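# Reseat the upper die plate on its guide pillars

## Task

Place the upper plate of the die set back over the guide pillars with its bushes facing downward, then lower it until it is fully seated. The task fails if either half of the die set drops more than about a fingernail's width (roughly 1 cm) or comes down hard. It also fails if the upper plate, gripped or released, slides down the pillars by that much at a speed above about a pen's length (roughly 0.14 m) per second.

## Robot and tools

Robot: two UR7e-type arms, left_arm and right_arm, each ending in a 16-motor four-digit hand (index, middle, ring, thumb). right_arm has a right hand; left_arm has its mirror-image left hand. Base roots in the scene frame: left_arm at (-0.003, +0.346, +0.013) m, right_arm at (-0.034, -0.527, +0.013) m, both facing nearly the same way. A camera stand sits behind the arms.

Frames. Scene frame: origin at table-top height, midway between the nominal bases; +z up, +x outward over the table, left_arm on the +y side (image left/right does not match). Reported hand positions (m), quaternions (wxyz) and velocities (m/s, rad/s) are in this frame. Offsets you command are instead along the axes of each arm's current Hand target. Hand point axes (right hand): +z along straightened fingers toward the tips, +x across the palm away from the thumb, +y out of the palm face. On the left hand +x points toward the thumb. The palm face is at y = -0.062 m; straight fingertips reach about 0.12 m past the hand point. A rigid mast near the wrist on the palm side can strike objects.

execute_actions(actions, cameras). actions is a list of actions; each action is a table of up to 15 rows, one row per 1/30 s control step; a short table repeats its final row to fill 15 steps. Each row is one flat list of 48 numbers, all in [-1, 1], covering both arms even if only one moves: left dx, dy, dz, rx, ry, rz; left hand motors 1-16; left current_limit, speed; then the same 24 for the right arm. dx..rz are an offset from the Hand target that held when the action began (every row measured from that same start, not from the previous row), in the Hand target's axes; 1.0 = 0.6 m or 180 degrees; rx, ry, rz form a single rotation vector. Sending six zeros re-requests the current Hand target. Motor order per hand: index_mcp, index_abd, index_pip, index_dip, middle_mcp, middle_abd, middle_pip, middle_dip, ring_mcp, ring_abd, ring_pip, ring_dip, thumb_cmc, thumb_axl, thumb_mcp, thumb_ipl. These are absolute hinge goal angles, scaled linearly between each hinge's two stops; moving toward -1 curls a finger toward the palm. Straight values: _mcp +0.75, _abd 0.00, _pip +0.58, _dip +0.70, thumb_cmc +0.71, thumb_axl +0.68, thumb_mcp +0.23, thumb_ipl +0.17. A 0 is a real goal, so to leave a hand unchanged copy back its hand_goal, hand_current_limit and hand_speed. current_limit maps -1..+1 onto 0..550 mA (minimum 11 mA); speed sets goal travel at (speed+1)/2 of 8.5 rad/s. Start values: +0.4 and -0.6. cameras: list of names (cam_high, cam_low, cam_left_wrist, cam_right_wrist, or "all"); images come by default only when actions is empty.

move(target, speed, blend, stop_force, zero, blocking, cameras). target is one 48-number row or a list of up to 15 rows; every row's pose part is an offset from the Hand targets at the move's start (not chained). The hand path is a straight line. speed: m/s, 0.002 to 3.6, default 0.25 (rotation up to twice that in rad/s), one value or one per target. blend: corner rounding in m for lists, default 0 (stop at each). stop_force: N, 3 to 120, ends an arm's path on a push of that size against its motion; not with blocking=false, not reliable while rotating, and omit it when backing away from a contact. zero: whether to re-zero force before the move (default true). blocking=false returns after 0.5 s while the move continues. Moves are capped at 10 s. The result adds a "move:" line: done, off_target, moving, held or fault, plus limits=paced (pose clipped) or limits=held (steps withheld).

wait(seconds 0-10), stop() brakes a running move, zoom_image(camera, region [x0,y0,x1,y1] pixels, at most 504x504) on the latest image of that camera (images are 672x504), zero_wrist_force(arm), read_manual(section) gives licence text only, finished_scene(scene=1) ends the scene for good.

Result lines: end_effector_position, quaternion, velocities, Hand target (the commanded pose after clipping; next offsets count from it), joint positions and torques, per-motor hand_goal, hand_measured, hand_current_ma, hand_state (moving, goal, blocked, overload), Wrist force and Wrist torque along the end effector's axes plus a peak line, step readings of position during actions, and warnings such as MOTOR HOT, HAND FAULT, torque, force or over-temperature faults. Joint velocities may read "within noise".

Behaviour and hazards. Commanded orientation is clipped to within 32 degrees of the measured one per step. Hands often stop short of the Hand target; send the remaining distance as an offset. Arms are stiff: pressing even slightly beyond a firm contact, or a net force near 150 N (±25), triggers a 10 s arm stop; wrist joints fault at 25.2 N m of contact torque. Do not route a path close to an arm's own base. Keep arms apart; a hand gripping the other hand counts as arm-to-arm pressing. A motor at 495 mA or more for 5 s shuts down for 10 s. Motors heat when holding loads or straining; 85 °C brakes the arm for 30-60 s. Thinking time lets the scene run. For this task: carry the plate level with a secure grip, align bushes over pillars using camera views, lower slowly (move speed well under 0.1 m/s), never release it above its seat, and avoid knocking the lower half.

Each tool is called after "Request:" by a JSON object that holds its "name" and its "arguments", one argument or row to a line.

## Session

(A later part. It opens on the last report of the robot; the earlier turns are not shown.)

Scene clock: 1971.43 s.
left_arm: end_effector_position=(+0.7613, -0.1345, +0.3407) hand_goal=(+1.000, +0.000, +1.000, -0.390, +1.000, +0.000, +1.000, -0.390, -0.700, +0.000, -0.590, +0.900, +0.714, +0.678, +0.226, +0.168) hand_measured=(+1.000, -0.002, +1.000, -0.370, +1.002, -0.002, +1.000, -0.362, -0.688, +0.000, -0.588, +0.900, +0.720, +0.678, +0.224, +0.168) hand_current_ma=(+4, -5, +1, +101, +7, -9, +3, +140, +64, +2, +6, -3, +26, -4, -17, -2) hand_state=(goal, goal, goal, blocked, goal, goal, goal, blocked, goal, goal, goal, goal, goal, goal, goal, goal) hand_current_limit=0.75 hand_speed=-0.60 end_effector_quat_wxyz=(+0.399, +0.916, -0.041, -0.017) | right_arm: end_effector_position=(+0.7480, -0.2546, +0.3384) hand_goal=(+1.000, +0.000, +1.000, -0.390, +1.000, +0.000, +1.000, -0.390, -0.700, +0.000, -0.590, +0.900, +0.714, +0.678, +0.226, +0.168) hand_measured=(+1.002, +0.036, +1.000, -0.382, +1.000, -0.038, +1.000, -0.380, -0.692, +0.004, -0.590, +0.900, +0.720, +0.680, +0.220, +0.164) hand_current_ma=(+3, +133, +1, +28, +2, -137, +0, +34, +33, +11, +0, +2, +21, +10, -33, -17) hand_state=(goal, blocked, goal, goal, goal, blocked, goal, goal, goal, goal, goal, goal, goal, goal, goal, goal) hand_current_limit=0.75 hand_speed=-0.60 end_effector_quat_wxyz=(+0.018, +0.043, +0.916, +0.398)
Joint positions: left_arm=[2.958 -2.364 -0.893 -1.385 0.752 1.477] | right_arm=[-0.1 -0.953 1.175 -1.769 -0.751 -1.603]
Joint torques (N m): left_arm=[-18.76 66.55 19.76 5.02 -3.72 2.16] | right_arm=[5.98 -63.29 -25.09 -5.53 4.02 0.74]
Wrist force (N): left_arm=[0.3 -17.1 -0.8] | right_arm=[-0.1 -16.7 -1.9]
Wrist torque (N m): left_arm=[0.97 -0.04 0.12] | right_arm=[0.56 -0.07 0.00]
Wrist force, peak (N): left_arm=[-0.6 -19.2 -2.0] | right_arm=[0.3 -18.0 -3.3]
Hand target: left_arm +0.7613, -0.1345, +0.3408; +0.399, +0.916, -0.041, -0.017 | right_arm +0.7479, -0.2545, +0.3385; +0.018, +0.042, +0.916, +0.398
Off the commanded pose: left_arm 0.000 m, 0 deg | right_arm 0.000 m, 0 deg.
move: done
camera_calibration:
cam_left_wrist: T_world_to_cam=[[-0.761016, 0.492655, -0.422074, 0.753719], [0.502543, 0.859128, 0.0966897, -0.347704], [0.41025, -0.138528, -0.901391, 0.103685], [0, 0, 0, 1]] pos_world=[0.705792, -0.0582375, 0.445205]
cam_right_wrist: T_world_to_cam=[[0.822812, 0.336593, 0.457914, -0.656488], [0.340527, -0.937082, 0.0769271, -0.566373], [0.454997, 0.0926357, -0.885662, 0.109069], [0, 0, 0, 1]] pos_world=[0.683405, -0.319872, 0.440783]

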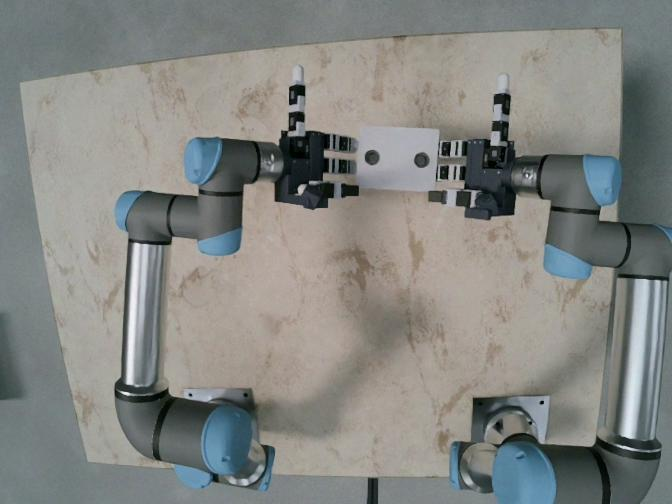

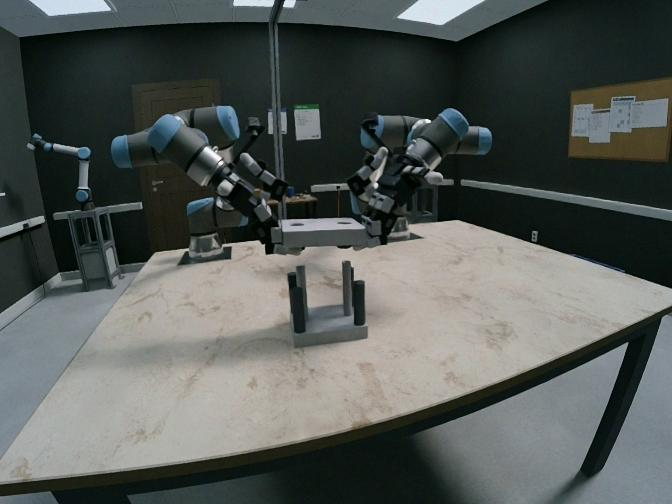

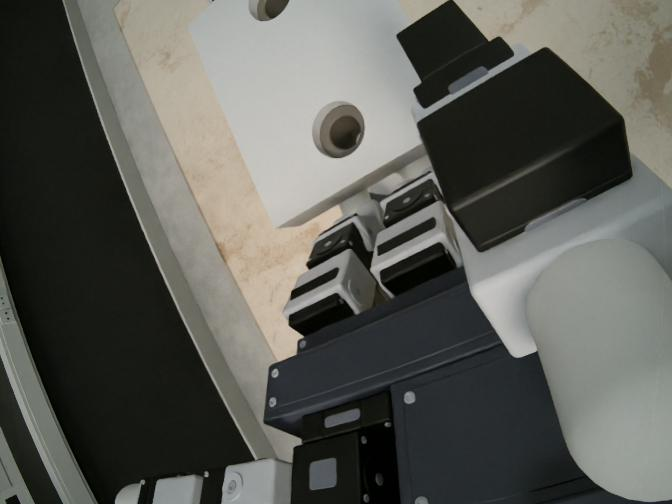

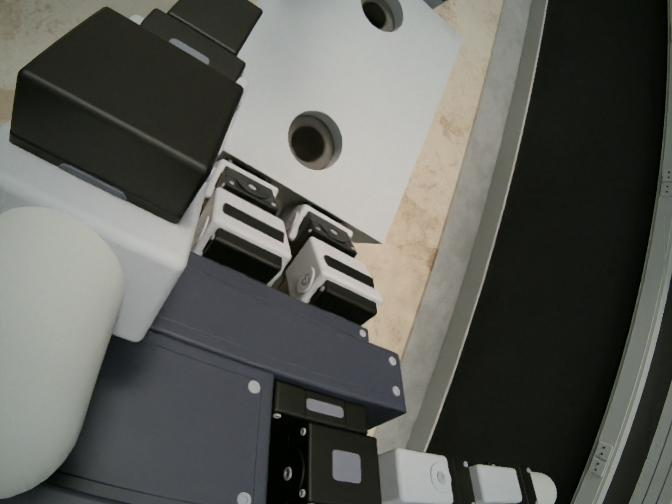

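Request:
{"name": "zoom_image", "arguments": {
  "camera": "cam_right_wrist",
  "region": [270, 90, 370, 190]
}}

Request:
{"name": "zoom_image", "arguments": {
  "camera": "cam_left_wrist",
  "region": [290, 80, 390, 180]
}}

Request:
{"name": "zoom_image", "arguments": {
  "camera": "cam_high",
  "region": [396, 134, 448, 186]
}}

Scaled by 5.040 from the camera's 672x504 image, which has a finer 960x720 frame.

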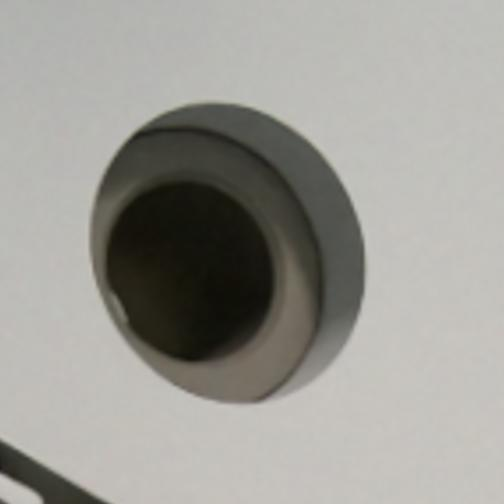

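Scaled by 5.040 from the camera's 672x504 image, which has a finer 960x720 frame.

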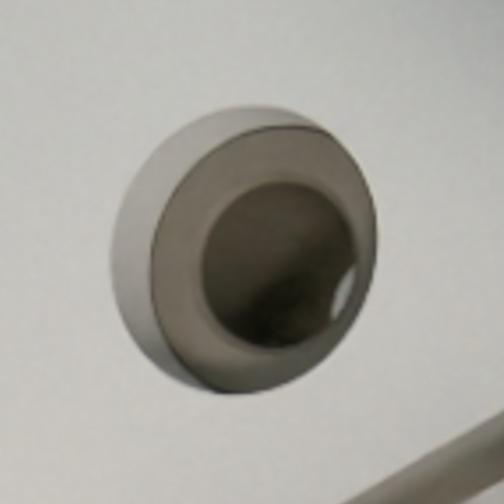

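Scaled by 9.692.

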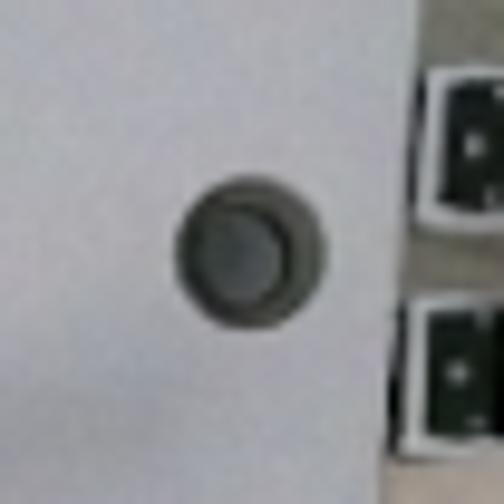

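Request:
{"name": "zoom_image", "arguments": {
  "camera": "cam_low",
  "region": [320, 230, 370, 280]
}}

Request:
{"name": "zoom_image", "arguments": {
  "camera": "cam_low",
  "region": [270, 230, 320, 280]
}}

Scaled by 10.080.

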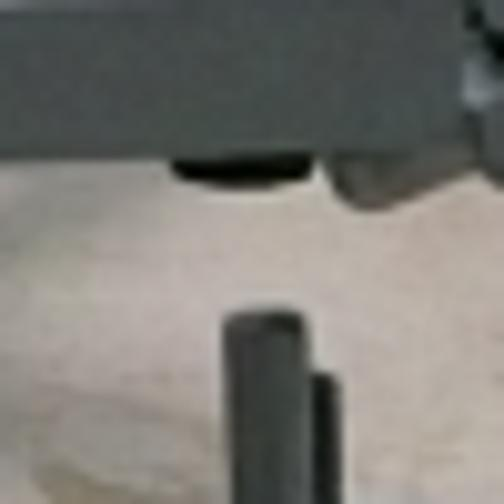

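Scaled by 10.080.

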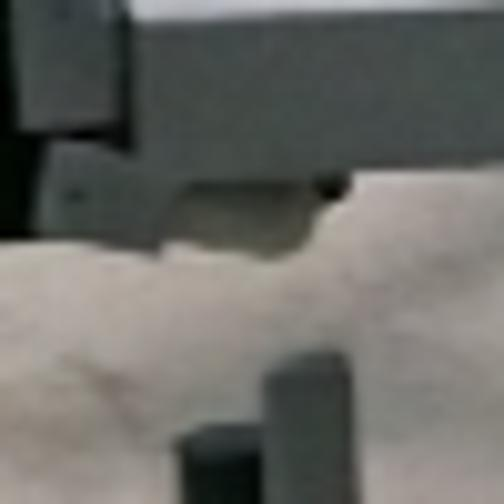

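Request:
{"name": "move", "arguments": {
  "target": [0,-0.02294,0.01205,0,0,0,1,0,1,-0.391,1,0,1,-0.391,-0.70,0,-0.59,0.9,0.714,0.678,0.226,0.168,0.75,-0.6,0,-0.01362,0.02205,0,0,0,1,0,1,-0.391,1,0,1,-0.391,-0.70,0,-0.59,0.9,0.714,0.678,0.226,0.168,0.75,-0.6],
  "speed": 0.03,
  "cameras": ["cam_high","cam_low"]
}}

Request:
{"name": "zoom_image", "arguments": {
  "camera": "cam_low",
  "region": [270, 210, 370, 310]
}}

Request:
{"name": "zoom_image", "arguments": {
  "camera": "cam_high",
  "region": [362, 142, 386, 166]
}}

Request:
{"name": "zoom_image", "arguments": {
  "camera": "cam_high",
  "region": [408, 148, 432, 172]
}}

Scene clock: 2126.87 s.
left_arm: end_effector_position=(+0.7618, -0.1304, +0.3256) hand_goal=(+1.000, +0.000, +1.000, -0.390, +1.000, +0.000, +1.000, -0.390, -0.700, +0.000, -0.590, +0.900, +0.714, +0.678, +0.226, +0.168) hand_measured=(+1.000, -0.002, +1.000, -0.368, +1.002, -0.002, +1.000, -0.362, -0.688, +0.000, -0.588, +0.900, +0.720, +0.678, +0.224, +0.168) hand_current_ma=(+4, -5, +1, +103, +7, -9, +3, +140, +64, +2, +6, -3, +26, -4, -17, -2) hand_state=(goal, goal, goal, blocked, goal, goal, goal, blocked, goal, goal, goal, goal, goal, goal, goal, goal) hand_current_limit=0.75 hand_speed=-0.60 end_effector_quat_wxyz=(+0.399, +0.916, -0.041, -0.017) | right_arm: end_effector_position=(+0.7483, -0.2504, +0.3233) hand_goal=(+1.000, +0.000, +1.000, -0.390, +1.000, +0.000, +1.000, -0.390, -0.700, +0.000, -0.590, +0.900, +0.714, +0.678, +0.226, +0.168) hand_measured=(+1.002, +0.036, +1.000, -0.382, +1.000, -0.038, +1.000, -0.380, -0.692, +0.004, -0.590, +0.900, +0.720, +0.680, +0.220, +0.164) hand_current_ma=(+3, +133, +1, +28, +2, -139, +0, +34, +33, +11, +0, +2, +21, +10, -33, -17) hand_state=(goal, blocked, goal, goal, goal, blocked, goal, goal, goal, goal, goal, goal, goal, goal, goal, goal) hand_current_limit=0.75 hand_speed=-0.60 end_effector_quat_wxyz=(+0.018, +0.043, +0.916, +0.398) end_effector_velocity=(+0.000, +0.000, +0.002) end_effector_angular_velocity=(+0.002, +0.003, -0.002)
Joint positions: left_arm=[2.963 -2.367 -0.925 -1.355 0.752 1.484] | right_arm=[-0.094 -0.942 1.198 -1.81 -0.751 -1.594]
Joint velocities: left_arm=[within noise] | right_arm=[-0.001 -0.001 -0.002 0.005 0.001 0.001]
Joint torques (N m): left_arm=[-0.5 65.02 36.94 2.77 -8 -0.51] | right_arm=[8.75 -64.24 -34.68 -1.45 6.96 -0.72]
Wrist force (N): left_arm=[0.2 -17.3 -0.7] | right_arm=[-0.6 -16.3 -2.2]
Wrist torque (N m): left_arm=[0.93 -0.06 0.01] | right_arm=[0.51 -0.09 -0.06]
Wrist force, peak (N): left_arm=[0.1 -18.0 -0.9] | right_arm=[-0.1 -16.9 -2.8]
Hand target: left_arm +0.7617, -0.1304, +0.3258; +0.399, +0.916, -0.041, -0.017 | right_arm +0.7483, -0.2504, +0.3235; +0.018, +0.042, +0.916, +0.398
Off the commanded pose: left_arm 0.000 m, 0 deg | right_arm 0.000 m, 0 deg.
move: done
Images, in order (width x height): cam_high 672x504, cam_low 672x504.

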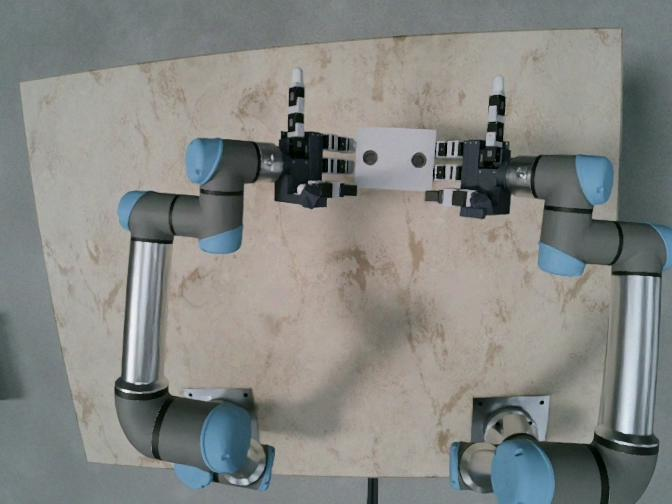

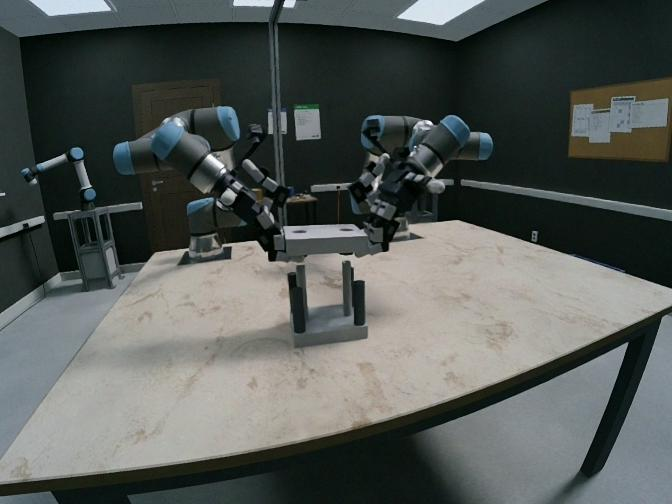

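Scaled by 5.040.

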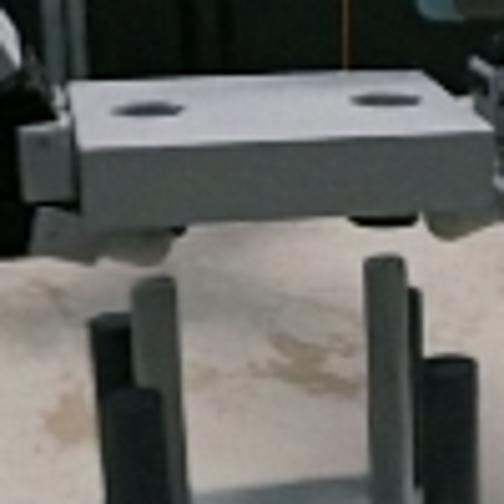

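Scaled by 21.000.

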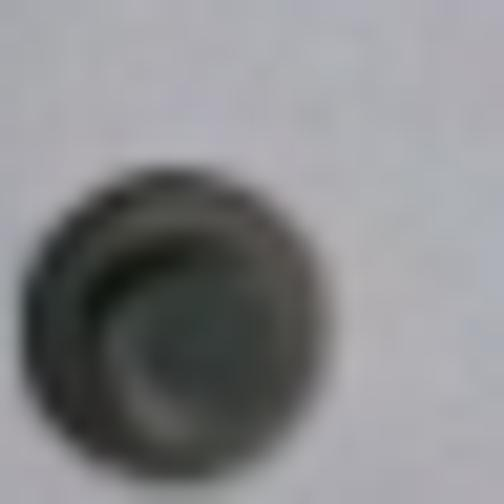

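Scaled by 21.000.

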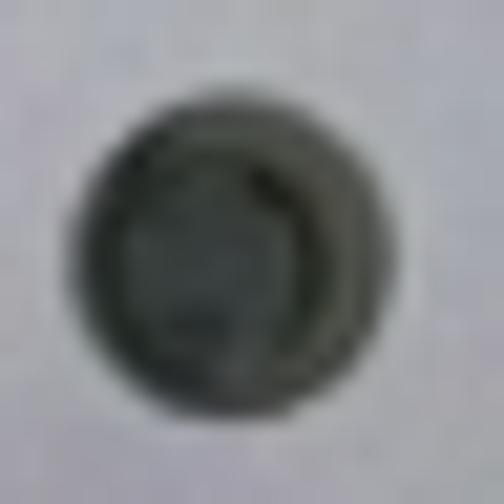

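Request:
{"name": "move", "arguments": {
  "target": [-0.14167,0,0,0,0,0,1,0,1,-0.391,1,0,1,-0.391,-0.70,0,-0.59,0.9,0.714,0.678,0.226,0.168,0.75,-0.6,0.14167,0,0,0,0,0,1,0,1,-0.391,1,0,1,-0.391,-0.70,0,-0.59,0.9,0.714,0.678,0.226,0.168,0.75,-0.6],
  "speed": 0.07,
  "cameras": ["cam_high","cam_left_wrist","cam_right_wrist"]
}}

Request:
{"name": "zoom_image", "arguments": {
  "camera": "cam_high",
  "region": [346, 120, 442, 192]
}}

Request:
{"name": "zoom_image", "arguments": {
  "camera": "cam_high",
  "region": [362, 142, 386, 166]
}}

Request:
{"name": "zoom_image", "arguments": {
  "camera": "cam_high",
  "region": [408, 148, 432, 172]
}}

Scene clock: 2185.70 s.
left_arm: end_effector_position=(+0.6770, -0.1228, +0.3257) hand_goal=(+1.000, +0.000, +1.000, -0.390, +1.000, +0.000, +1.000, -0.390, -0.700, +0.000, -0.590, +0.900, +0.714, +0.678, +0.226, +0.168) hand_measured=(+1.002, -0.002, +1.000, -0.368, +1.002, -0.004, +1.000, -0.362, -0.688, +0.000, -0.588, +0.900, +0.720, +0.678, +0.224, +0.168) hand_current_ma=(+5, -11, +2, +105, +8, -15, +3, +140, +64, +2, +6, -3, +26, -4, -17, -2) hand_state=(goal, goal, goal, blocked, goal, goal, goal, blocked, goal, goal, goal, goal, goal, goal, goal, goal) hand_current_limit=0.75 hand_speed=-0.60 end_effector_quat_wxyz=(+0.399, +0.916, -0.042, -0.017) | right_arm: end_effector_position=(+0.6637, -0.2426, +0.3235) hand_goal=(+1.000, +0.000, +1.000, -0.390, +1.000, +0.000, +1.000, -0.390, -0.700, +0.000, -0.590, +0.900, +0.714, +0.678, +0.226, +0.168) hand_measured=(+1.002, +0.036, +1.000, -0.382, +1.000, -0.038, +1.000, -0.380, -0.692, +0.004, -0.590, +0.900, +0.720, +0.680, +0.220, +0.164) hand_current_ma=(+3, +133, +1, +28, +2, -139, +0, +34, +33, +11, +0, +2, +21, +10, -33, -17) hand_state=(goal, blocked, goal, goal, goal, blocked, goal, goal, goal, goal, goal, goal, goal, goal, goal, goal) hand_current_limit=0.75 hand_speed=-0.60 end_effector_quat_wxyz=(+0.019, +0.042, +0.916, +0.398)
Joint positions: left_arm=[2.956 -2.152 -1.293 -1.194 0.753 1.474] | right_arm=[-0.096 -1.138 1.506 -1.919 -0.751 -1.598]
Joint torques (N m): left_arm=[-8.74 50.49 32.03 2.46 -5.22 -0.76] | right_arm=[-1.34 -45.41 -29.9 -1.69 6.05 0.32]
Wrist force (N): left_arm=[0.4 -18.8 -1.4] | right_arm=[0.0 -17.0 -3.9]
Wrist torque (N m): left_arm=[1.09 -0.03 0.18] | right_arm=[0.76 -0.06 0.07]
Wrist force, peak (N): left_arm=[0.1 -21.1 -2.9] | right_arm=[-0.4 -19.1 -5.3]
Hand target: left_arm +0.6771, -0.1228, +0.3257; +0.399, +0.916, -0.041, -0.017 | right_arm +0.6637, -0.2426, +0.3235; +0.018, +0.042, +0.916, +0.398
Off the commanded pose: left_arm 0.000 m, 0 deg | right_arm 0.000 m, 0 deg.
move: done
camera_calibration:
cam_left_wrist: T_world_to_cam=[[-0.760901, 0.492786, -0.422128, 0.677386], [0.502647, 0.859054, 0.0968091, -0.314051], [0.410337, -0.138519, -0.901352, 0.126209], [0, 0, 0, 1]] pos_world=[0.621492, -0.0465377, 0.430105]
cam_right_wrist: T_world_to_cam=[[0.822651, 0.336737, 0.458097, -0.584277], [0.34059, -0.93704, 0.0771656, -0.525401], [0.45524, 0.0925431, -0.885546, 0.132895], [0, 0, 0, 1]] pos_world=[0.599104, -0.307872, 0.425883]
Images, in order (width x height): cam_high 672x504, cam_left_wrist 672x504, cam_right_wrist 672x504.

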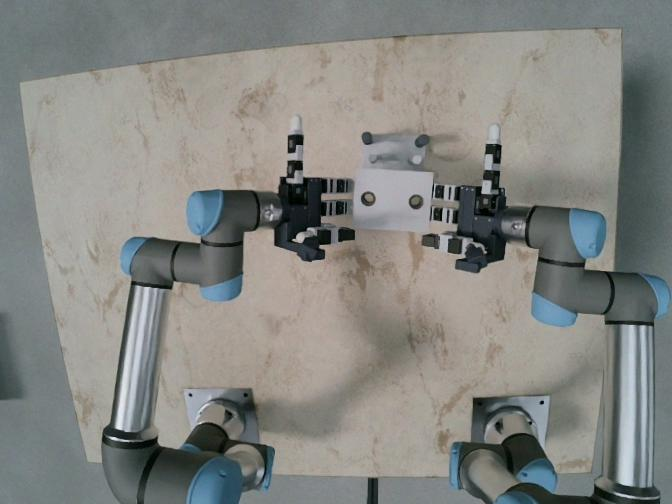

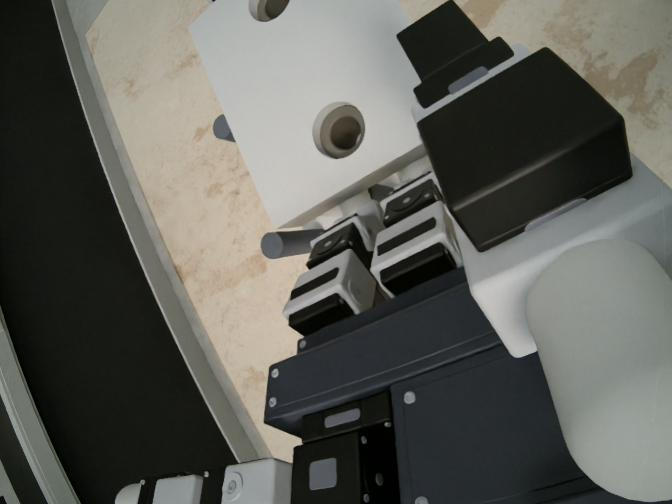

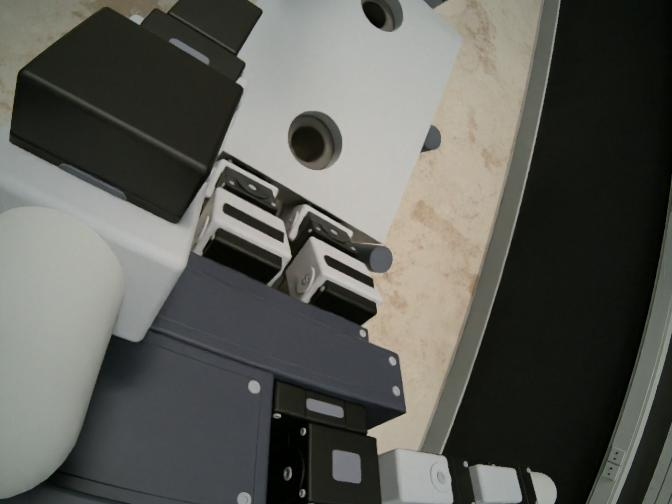

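Scaled by 5.250.

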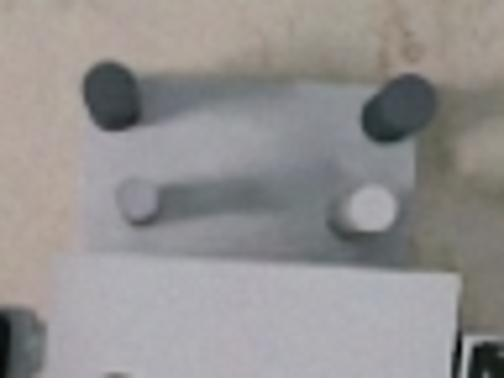

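Scaled by 21.000.

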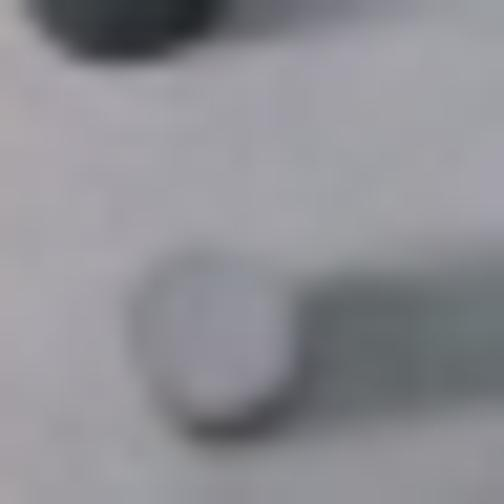

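Scaled by 21.000.

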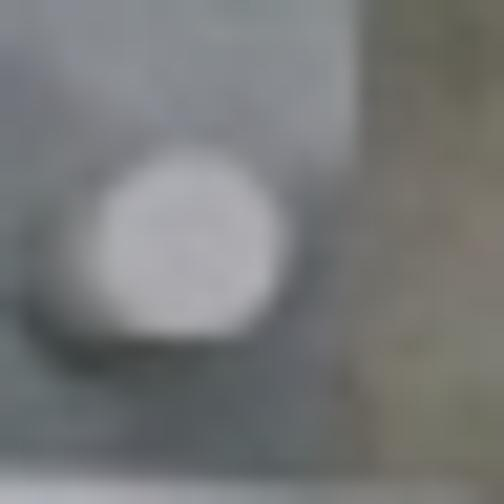

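Request:
{"name": "move", "arguments": {
  "target": [0.14393,0.00159,0.00171,0,0.00406,-0.00379,1,0,1,-0.391,1,0,1,-0.391,-0.70,0,-0.59,0.9,0.714,0.678,0.226,0.168,0.75,-0.6,-0.14767,-0.00159,-0.00171,0,0.00406,-0.00379,1,0,1,-0.391,1,0,1,-0.391,-0.70,0,-0.59,0.9,0.714,0.678,0.226,0.168,0.75,-0.6],
  "speed": 0.07,
  "cameras": ["cam_high","cam_low"]
}}

Request:
{"name": "zoom_image", "arguments": {
  "camera": "cam_low",
  "region": [275, 215, 325, 265]
}}

Request:
{"name": "zoom_image", "arguments": {
  "camera": "cam_low",
  "region": [325, 215, 375, 265]
}}

Request:
{"name": "zoom_image", "arguments": {
  "camera": "cam_low",
  "region": [280, 290, 380, 350]
}}

Request:
{"name": "zoom_image", "arguments": {
  "camera": "cam_high",
  "region": [362, 142, 386, 166]
}}

Request:
{"name": "zoom_image", "arguments": {
  "camera": "cam_high",
  "region": [408, 148, 432, 172]
}}

Scene clock: 2232.37 s.
left_arm: end_effector_position=(+0.7630, -0.1319, +0.3257) hand_goal=(+1.000, +0.000, +1.000, -0.390, +1.000, +0.000, +1.000, -0.390, -0.700, +0.000, -0.590, +0.900, +0.714, +0.678, +0.226, +0.168) hand_measured=(+1.000, +0.000, +1.000, -0.368, +1.002, -0.002, +1.000, -0.362, -0.688, +0.000, -0.588, +0.900, +0.720, +0.678, +0.224, +0.168) hand_current_ma=(+4, -1, +2, +105, +7, -6, +3, +140, +64, +2, +6, -3, +26, -4, -17, -2) hand_state=(goal, goal, goal, blocked, goal, goal, goal, blocked, goal, goal, goal, goal, goal, goal, goal, goal) hand_current_limit=0.75 hand_speed=-0.60 end_effector_quat_wxyz=(+0.399, +0.916, -0.033, -0.014) | right_arm: end_effector_position=(+0.7518, -0.2522, +0.3234) hand_goal=(+1.000, +0.000, +1.000, -0.390, +1.000, +0.000, +1.000, -0.390, -0.700, +0.000, -0.590, +0.900, +0.714, +0.678, +0.226, +0.168) hand_measured=(+1.000, +0.036, +1.000, -0.382, +1.000, -0.038, +1.000, -0.380, -0.692, +0.004, -0.590, +0.900, +0.720, +0.680, +0.220, +0.164) hand_current_ma=(+3, +133, +1, +30, +2, -141, +0, +36, +33, +11, +0, +2, +21, +10, -33, -17) hand_state=(goal, blocked, goal, goal, goal, blocked, goal, goal, goal, goal, goal, goal, goal, goal, goal, goal) hand_current_limit=0.75 hand_speed=-0.60 end_effector_quat_wxyz=(+0.015, +0.035, +0.917, +0.398)
Joint positions: left_arm=[2.961 -2.362 -0.939 -1.325 0.754 1.455] | right_arm=[-0.097 -0.925 1.165 -1.772 -0.752 -1.623]
Joint torques (N m): left_arm=[-2.61 62.74 23.29 5.48 -2.89 2.08] | right_arm=[11.42 -61.69 -27.73 -5.53 3.67 0.4]
Wrist force (N): left_arm=[0.3 -14.4 1.6] | right_arm=[-0.2 -13.8 0.5]
Wrist torque (N m): left_arm=[0.58 -0.06 0.12] | right_arm=[0.23 -0.08 0.06]
Wrist force, peak (N): left_arm=[0.7 -19.5 -1.6] | right_arm=[0.1 -17.4 -3.4]
Hand target: left_arm +0.7630, -0.1319, +0.3258; +0.399, +0.916, -0.033, -0.014 | right_arm +0.7518, -0.2522, +0.3235; +0.015, +0.034, +0.917, +0.398
Off the commanded pose: left_arm 0.000 m, 0 deg | right_arm 0.000 m, 0 deg.
move: done
Images, in order (width x height): cam_high 672x504, cam_low 672x504.

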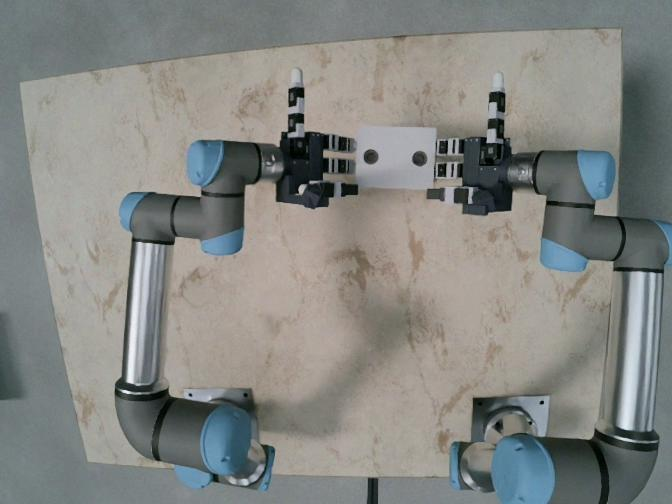

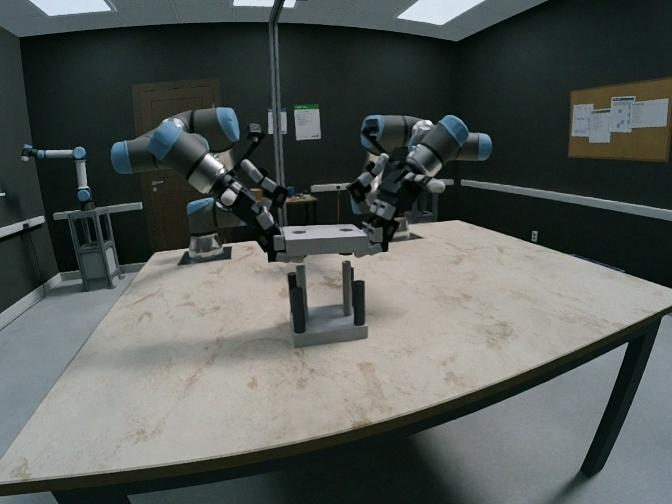

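Scaled by 10.080.

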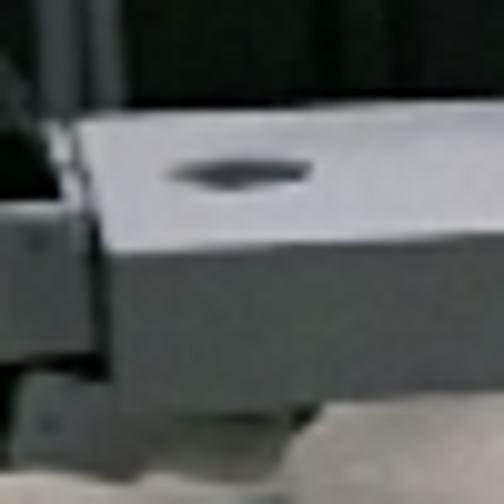

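Scaled by 10.080.

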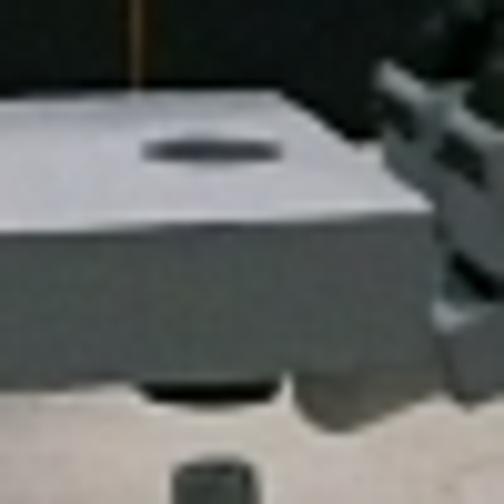

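Scaled by 5.040.

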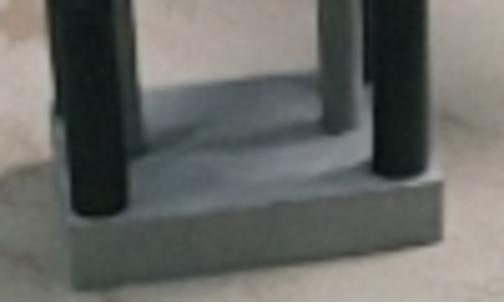

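Scaled by 21.000.

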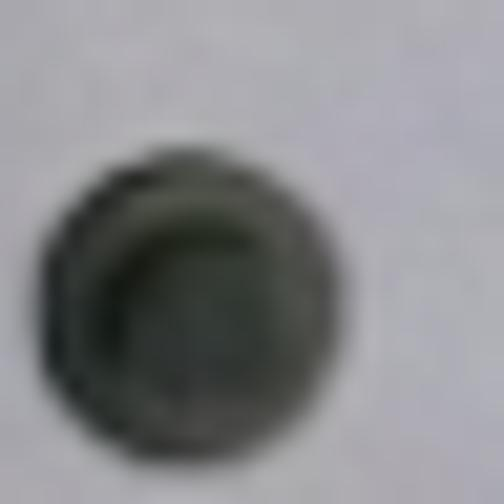

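Scaled by 21.000.

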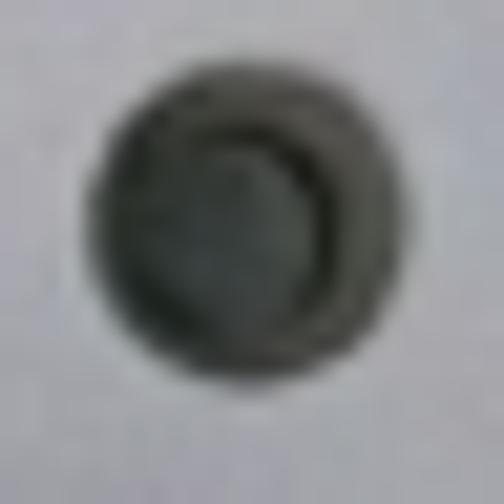

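Request:
{"name": "move", "arguments": {
  "target": [0,0.0063,0.00248,0.00833,0,0,1,0,1,-0.391,1,0,1,-0.391,-0.70,0,-0.59,0.9,0.714,0.678,0.226,0.168,0.75,-0.6,0,-0.00533,-0.0018,-0.00833,0,0,1,0,1,-0.391,1,0,1,-0.391,-0.70,0,-0.59,0.9,0.714,0.678,0.226,0.168,0.75,-0.6],
  "speed": 0.03,
  "cameras": ["cam_high","cam_low"]
}}

Request:
{"name": "zoom_image", "arguments": {
  "camera": "cam_low",
  "region": [275, 215, 325, 265]
}}

Request:
{"name": "zoom_image", "arguments": {
  "camera": "cam_low",
  "region": [325, 215, 375, 265]
}}

Request:
{"name": "zoom_image", "arguments": {
  "camera": "cam_high",
  "region": [362, 142, 386, 166]
}}

Request:
{"name": "zoom_image", "arguments": {
  "camera": "cam_high",
  "region": [408, 148, 432, 172]
}}

Scene clock: 2311.73 s.
left_arm: end_effector_position=(+0.7627, -0.1356, +0.3275) hand_goal=(+1.000, +0.000, +1.000, -0.390, +1.000, +0.000, +1.000, -0.390, -0.700, +0.000, -0.590, +0.900, +0.714, +0.678, +0.226, +0.168) hand_measured=(+1.000, +0.000, +1.000, -0.368, +1.002, -0.002, +1.000, -0.362, -0.688, +0.000, -0.588, +0.900, +0.720, +0.678, +0.224, +0.168) hand_current_ma=(+4, -2, +2, +105, +7, -7, +3, +140, +64, +2, +6, -3, +26, -4, -17, -2) hand_state=(goal, goal, goal, blocked, goal, goal, goal, blocked, goal, goal, goal, goal, goal, goal, goal, goal) hand_current_limit=0.75 hand_speed=-0.60 end_effector_quat_wxyz=(+0.386, +0.922, -0.034, -0.013) | right_arm: end_effector_position=(+0.7516, -0.2552, +0.3218) hand_goal=(+1.000, +0.000, +1.000, -0.390, +1.000, +0.000, +1.000, -0.390, -0.700, +0.000, -0.590, +0.900, +0.714, +0.678, +0.226, +0.168) hand_measured=(+1.000, +0.036, +1.000, -0.382, +1.000, -0.038, +1.000, -0.380, -0.692, +0.004, -0.590, +0.900, +0.720, +0.680, +0.220, +0.164) hand_current_ma=(+3, +133, +1, +30, +2, -141, +0, +37, +33, +11, +0, +2, +21, +10, -33, -17) hand_state=(goal, blocked, goal, goal, goal, blocked, goal, goal, goal, goal, goal, goal, goal, goal, goal, goal) hand_current_limit=0.75 hand_speed=-0.60 end_effector_quat_wxyz=(+0.015, +0.034, +0.911, +0.410)
Joint positions: left_arm=[2.953 -2.364 -0.918 -1.342 0.781 1.447] | right_arm=[-0.104 -0.923 1.178 -1.777 -0.726 -1.636]
Joint torques (N m): left_arm=[-11.85 56.35 19.11 5.28 -9.06 0.65] | right_arm=[12.4 -54.45 -33.27 -4.3 4.67 0.6]
Wrist force (N): left_arm=[0.1 -20.4 -2.3] | right_arm=[-0.1 -18.6 -4.9]
Wrist torque (N m): left_arm=[1.18 -0.06 0.16] | right_arm=[0.86 -0.15 0.08]
Wrist force, peak (N): left_arm=[0.1 -20.4 -2.3] | right_arm=[-0.2 -18.9 -5.0]
Hand target: left_arm +0.7627, -0.1356, +0.3275; +0.387, +0.921, -0.034, -0.014 | right_arm +0.7516, -0.2551, +0.3219; +0.015, +0.034, +0.911, +0.410
Off the commanded pose: left_arm 0.000 m, 0 deg | right_arm 0.000 m, 0 deg.
move: done
Images, in order (width x height): cam_high 672x504, cam_low 672x504.

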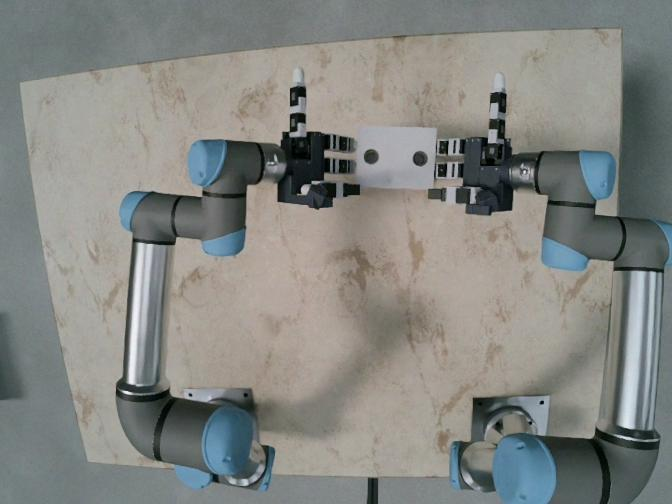

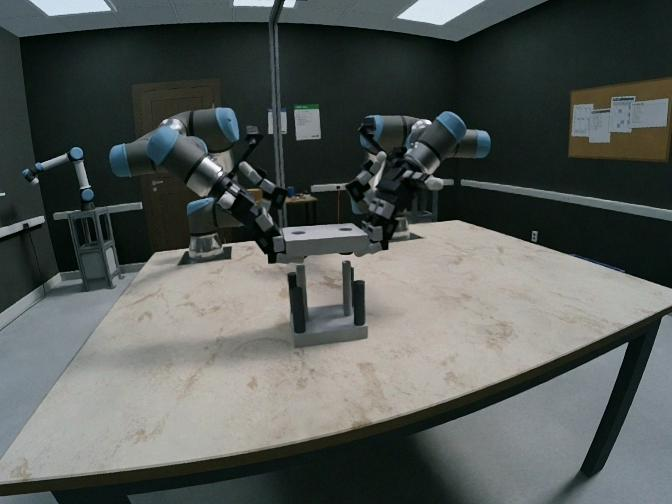

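Scaled by 10.080.

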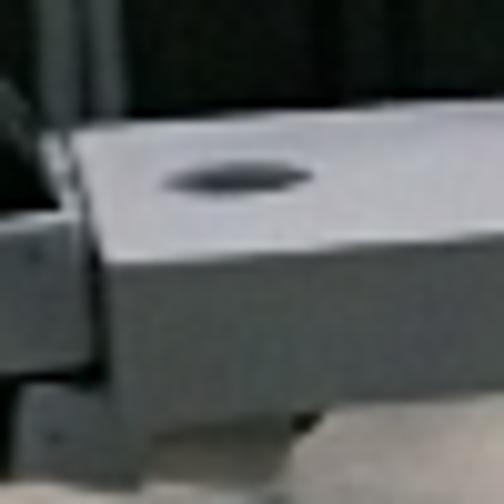

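Scaled by 10.080.

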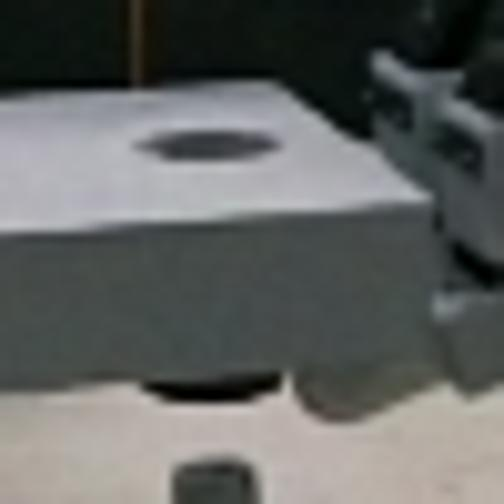

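Scaled by 21.000.

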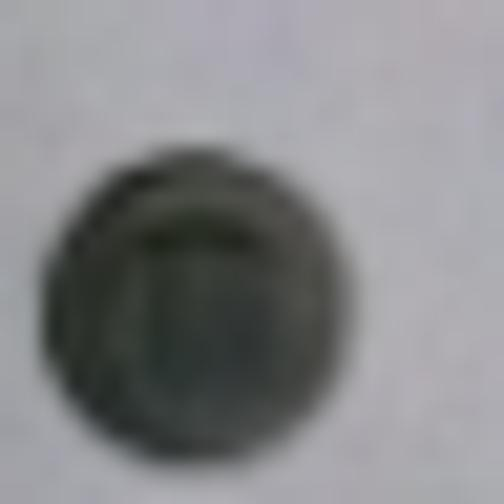

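Scaled by 21.000.

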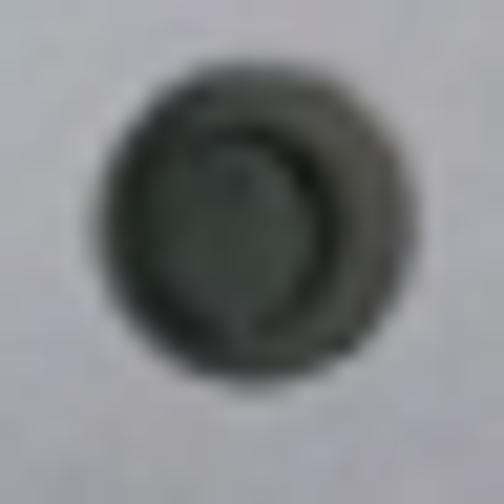

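Request:
{"name": "move", "arguments": {
  "target": [0,-0.01675,0.01624,0,0,0,1,0,1,-0.391,1,0,1,-0.391,-0.70,0,-0.59,0.9,0.714,0.678,0.226,0.168,0.75,-0.6,0,-0.0177,0.01522,0,0,0,1,0,1,-0.391,1,0,1,-0.391,-0.70,0,-0.59,0.9,0.714,0.678,0.226,0.168,0.75,-0.6],
  "speed": 0.02,
  "stop_force": 8,
  "cameras": ["cam_high","cam_low"]
}}

Request:
{"name": "zoom_image", "arguments": {
  "camera": "cam_low",
  "region": [275, 235, 325, 285]
}}

Request:
{"name": "zoom_image", "arguments": {
  "camera": "cam_low",
  "region": [325, 235, 375, 285]
}}

Request:
{"name": "zoom_image", "arguments": {
  "camera": "cam_high",
  "region": [362, 142, 386, 166]
}}

Request:
{"name": "zoom_image", "arguments": {
  "camera": "cam_high",
  "region": [408, 148, 432, 172]
}}

Scene clock: 2348.33 s.
left_arm: end_effector_position=(+0.7627, -0.1355, +0.3135) hand_goal=(+1.000, +0.000, +1.000, -0.390, +1.000, +0.000, +1.000, -0.390, -0.700, +0.000, -0.590, +0.900, +0.714, +0.678, +0.226, +0.168) hand_measured=(+1.000, +0.000, +1.000, -0.368, +1.002, -0.002, +1.000, -0.362, -0.688, +0.000, -0.588, +0.900, +0.720, +0.678, +0.224, +0.168) hand_current_ma=(+5, -2, +2, +105, +7, -7, +3, +140, +64, +2, +6, -3, +26, -4, -17, -2) hand_state=(goal, goal, goal, blocked, goal, goal, goal, blocked, goal, goal, goal, goal, goal, goal, goal, goal) hand_current_limit=0.75 hand_speed=-0.60 end_effector_quat_wxyz=(+0.387, +0.921, -0.034, -0.014) | right_arm: end_effector_position=(+0.7515, -0.2553, +0.3079) hand_goal=(+1.000, +0.000, +1.000, -0.390, +1.000, +0.000, +1.000, -0.390, -0.700, +0.000, -0.590, +0.900, +0.714, +0.678, +0.226, +0.168) hand_measured=(+1.002, +0.036, +1.000, -0.382, +1.000, -0.038, +1.000, -0.380, -0.692, +0.004, -0.590, +0.900, +0.720, +0.680, +0.220, +0.164) hand_current_ma=(+3, +133, +1, +30, +2, -141, +0, +37, +33, +11, +0, +2, +21, +10, -33, -17) hand_state=(goal, blocked, goal, goal, goal, blocked, goal, goal, goal, goal, goal, goal, goal, goal, goal, goal) hand_current_limit=0.75 hand_speed=-0.60 end_effector_quat_wxyz=(+0.015, +0.034, +0.911, +0.410)
Joint positions: left_arm=[2.953 -2.37 -0.943 -1.31 0.78 1.447] | right_arm=[-0.104 -0.914 1.199 -1.807 -0.726 -1.636]
Joint torques (N m): left_arm=[5.3 68.28 37.12 2.63 -7.75 -1.09] | right_arm=[-0.73 -66.05 -34.21 -1.63 5 0.94]
Wrist force (N): left_arm=[0.6 -18.2 -1.0] | right_arm=[-0.3 -17.4 -3.2]
Wrist torque (N m): left_arm=[1.03 -0.10 0.16] | right_arm=[0.65 -0.10 0.07]
Wrist force, peak (N): left_arm=[0.6 -20.5 -2.7] | right_arm=[-0.1 -19.2 -5.2]
Hand target: left_arm +0.7627, -0.1355, +0.3135; +0.387, +0.921, -0.034, -0.014 | right_arm +0.7515, -0.2553, +0.3079; +0.015, +0.034, +0.911, +0.410
Off the commanded pose: left_arm 0.000 m, 0 deg | right_arm 0.000 m, 0 deg.
move: done
Images, in order (width x height): cam_high 672x504, cam_low 672x504.

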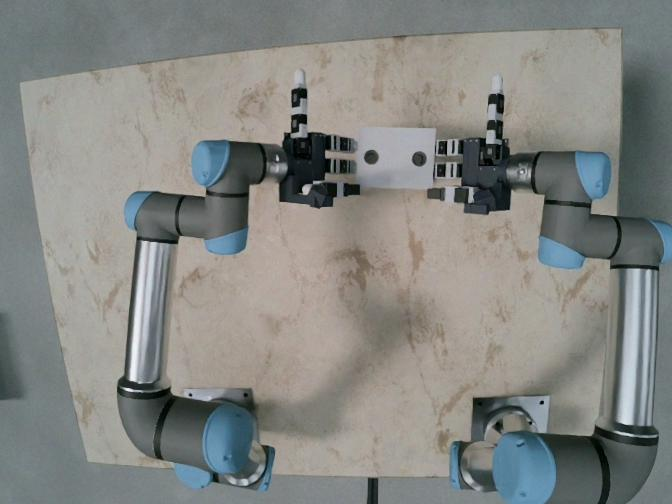

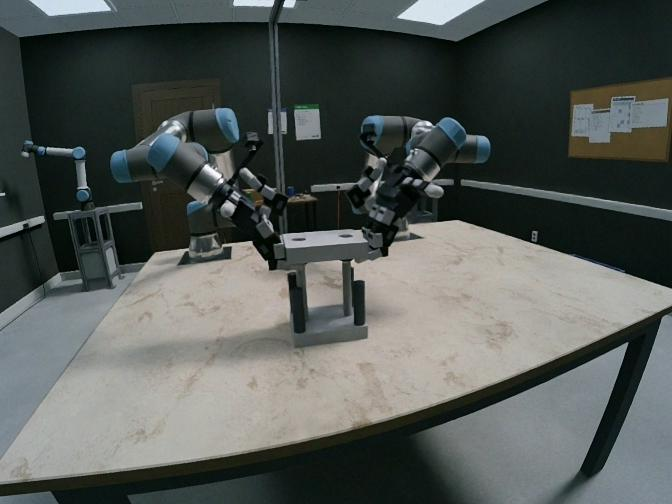

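Scaled by 10.080.

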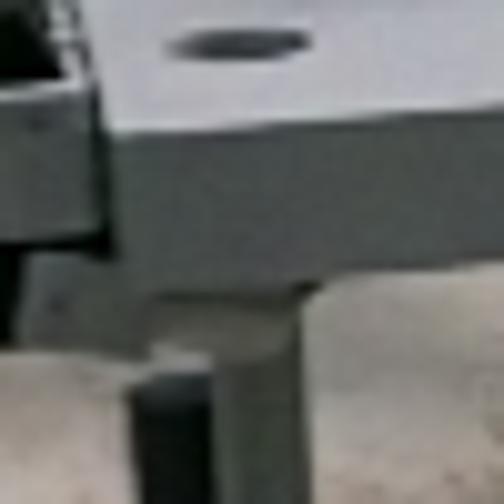

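Scaled by 10.080.

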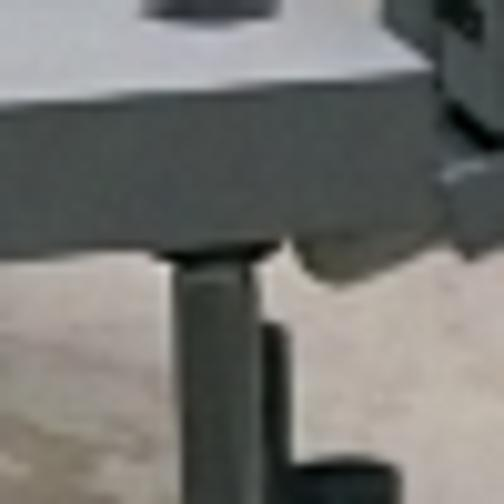

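Scaled by 21.000.

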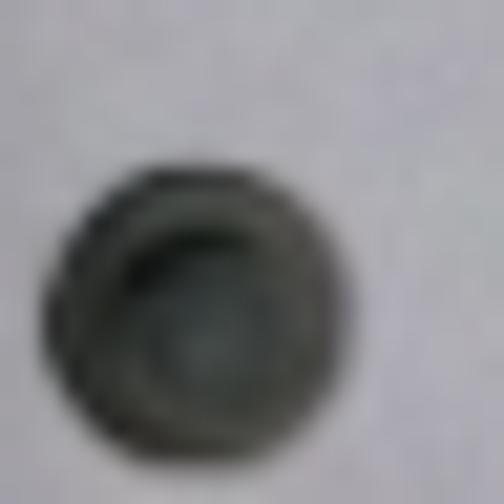

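Scaled by 21.000.

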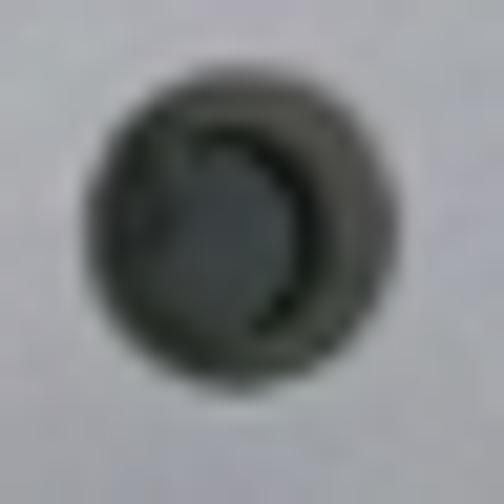

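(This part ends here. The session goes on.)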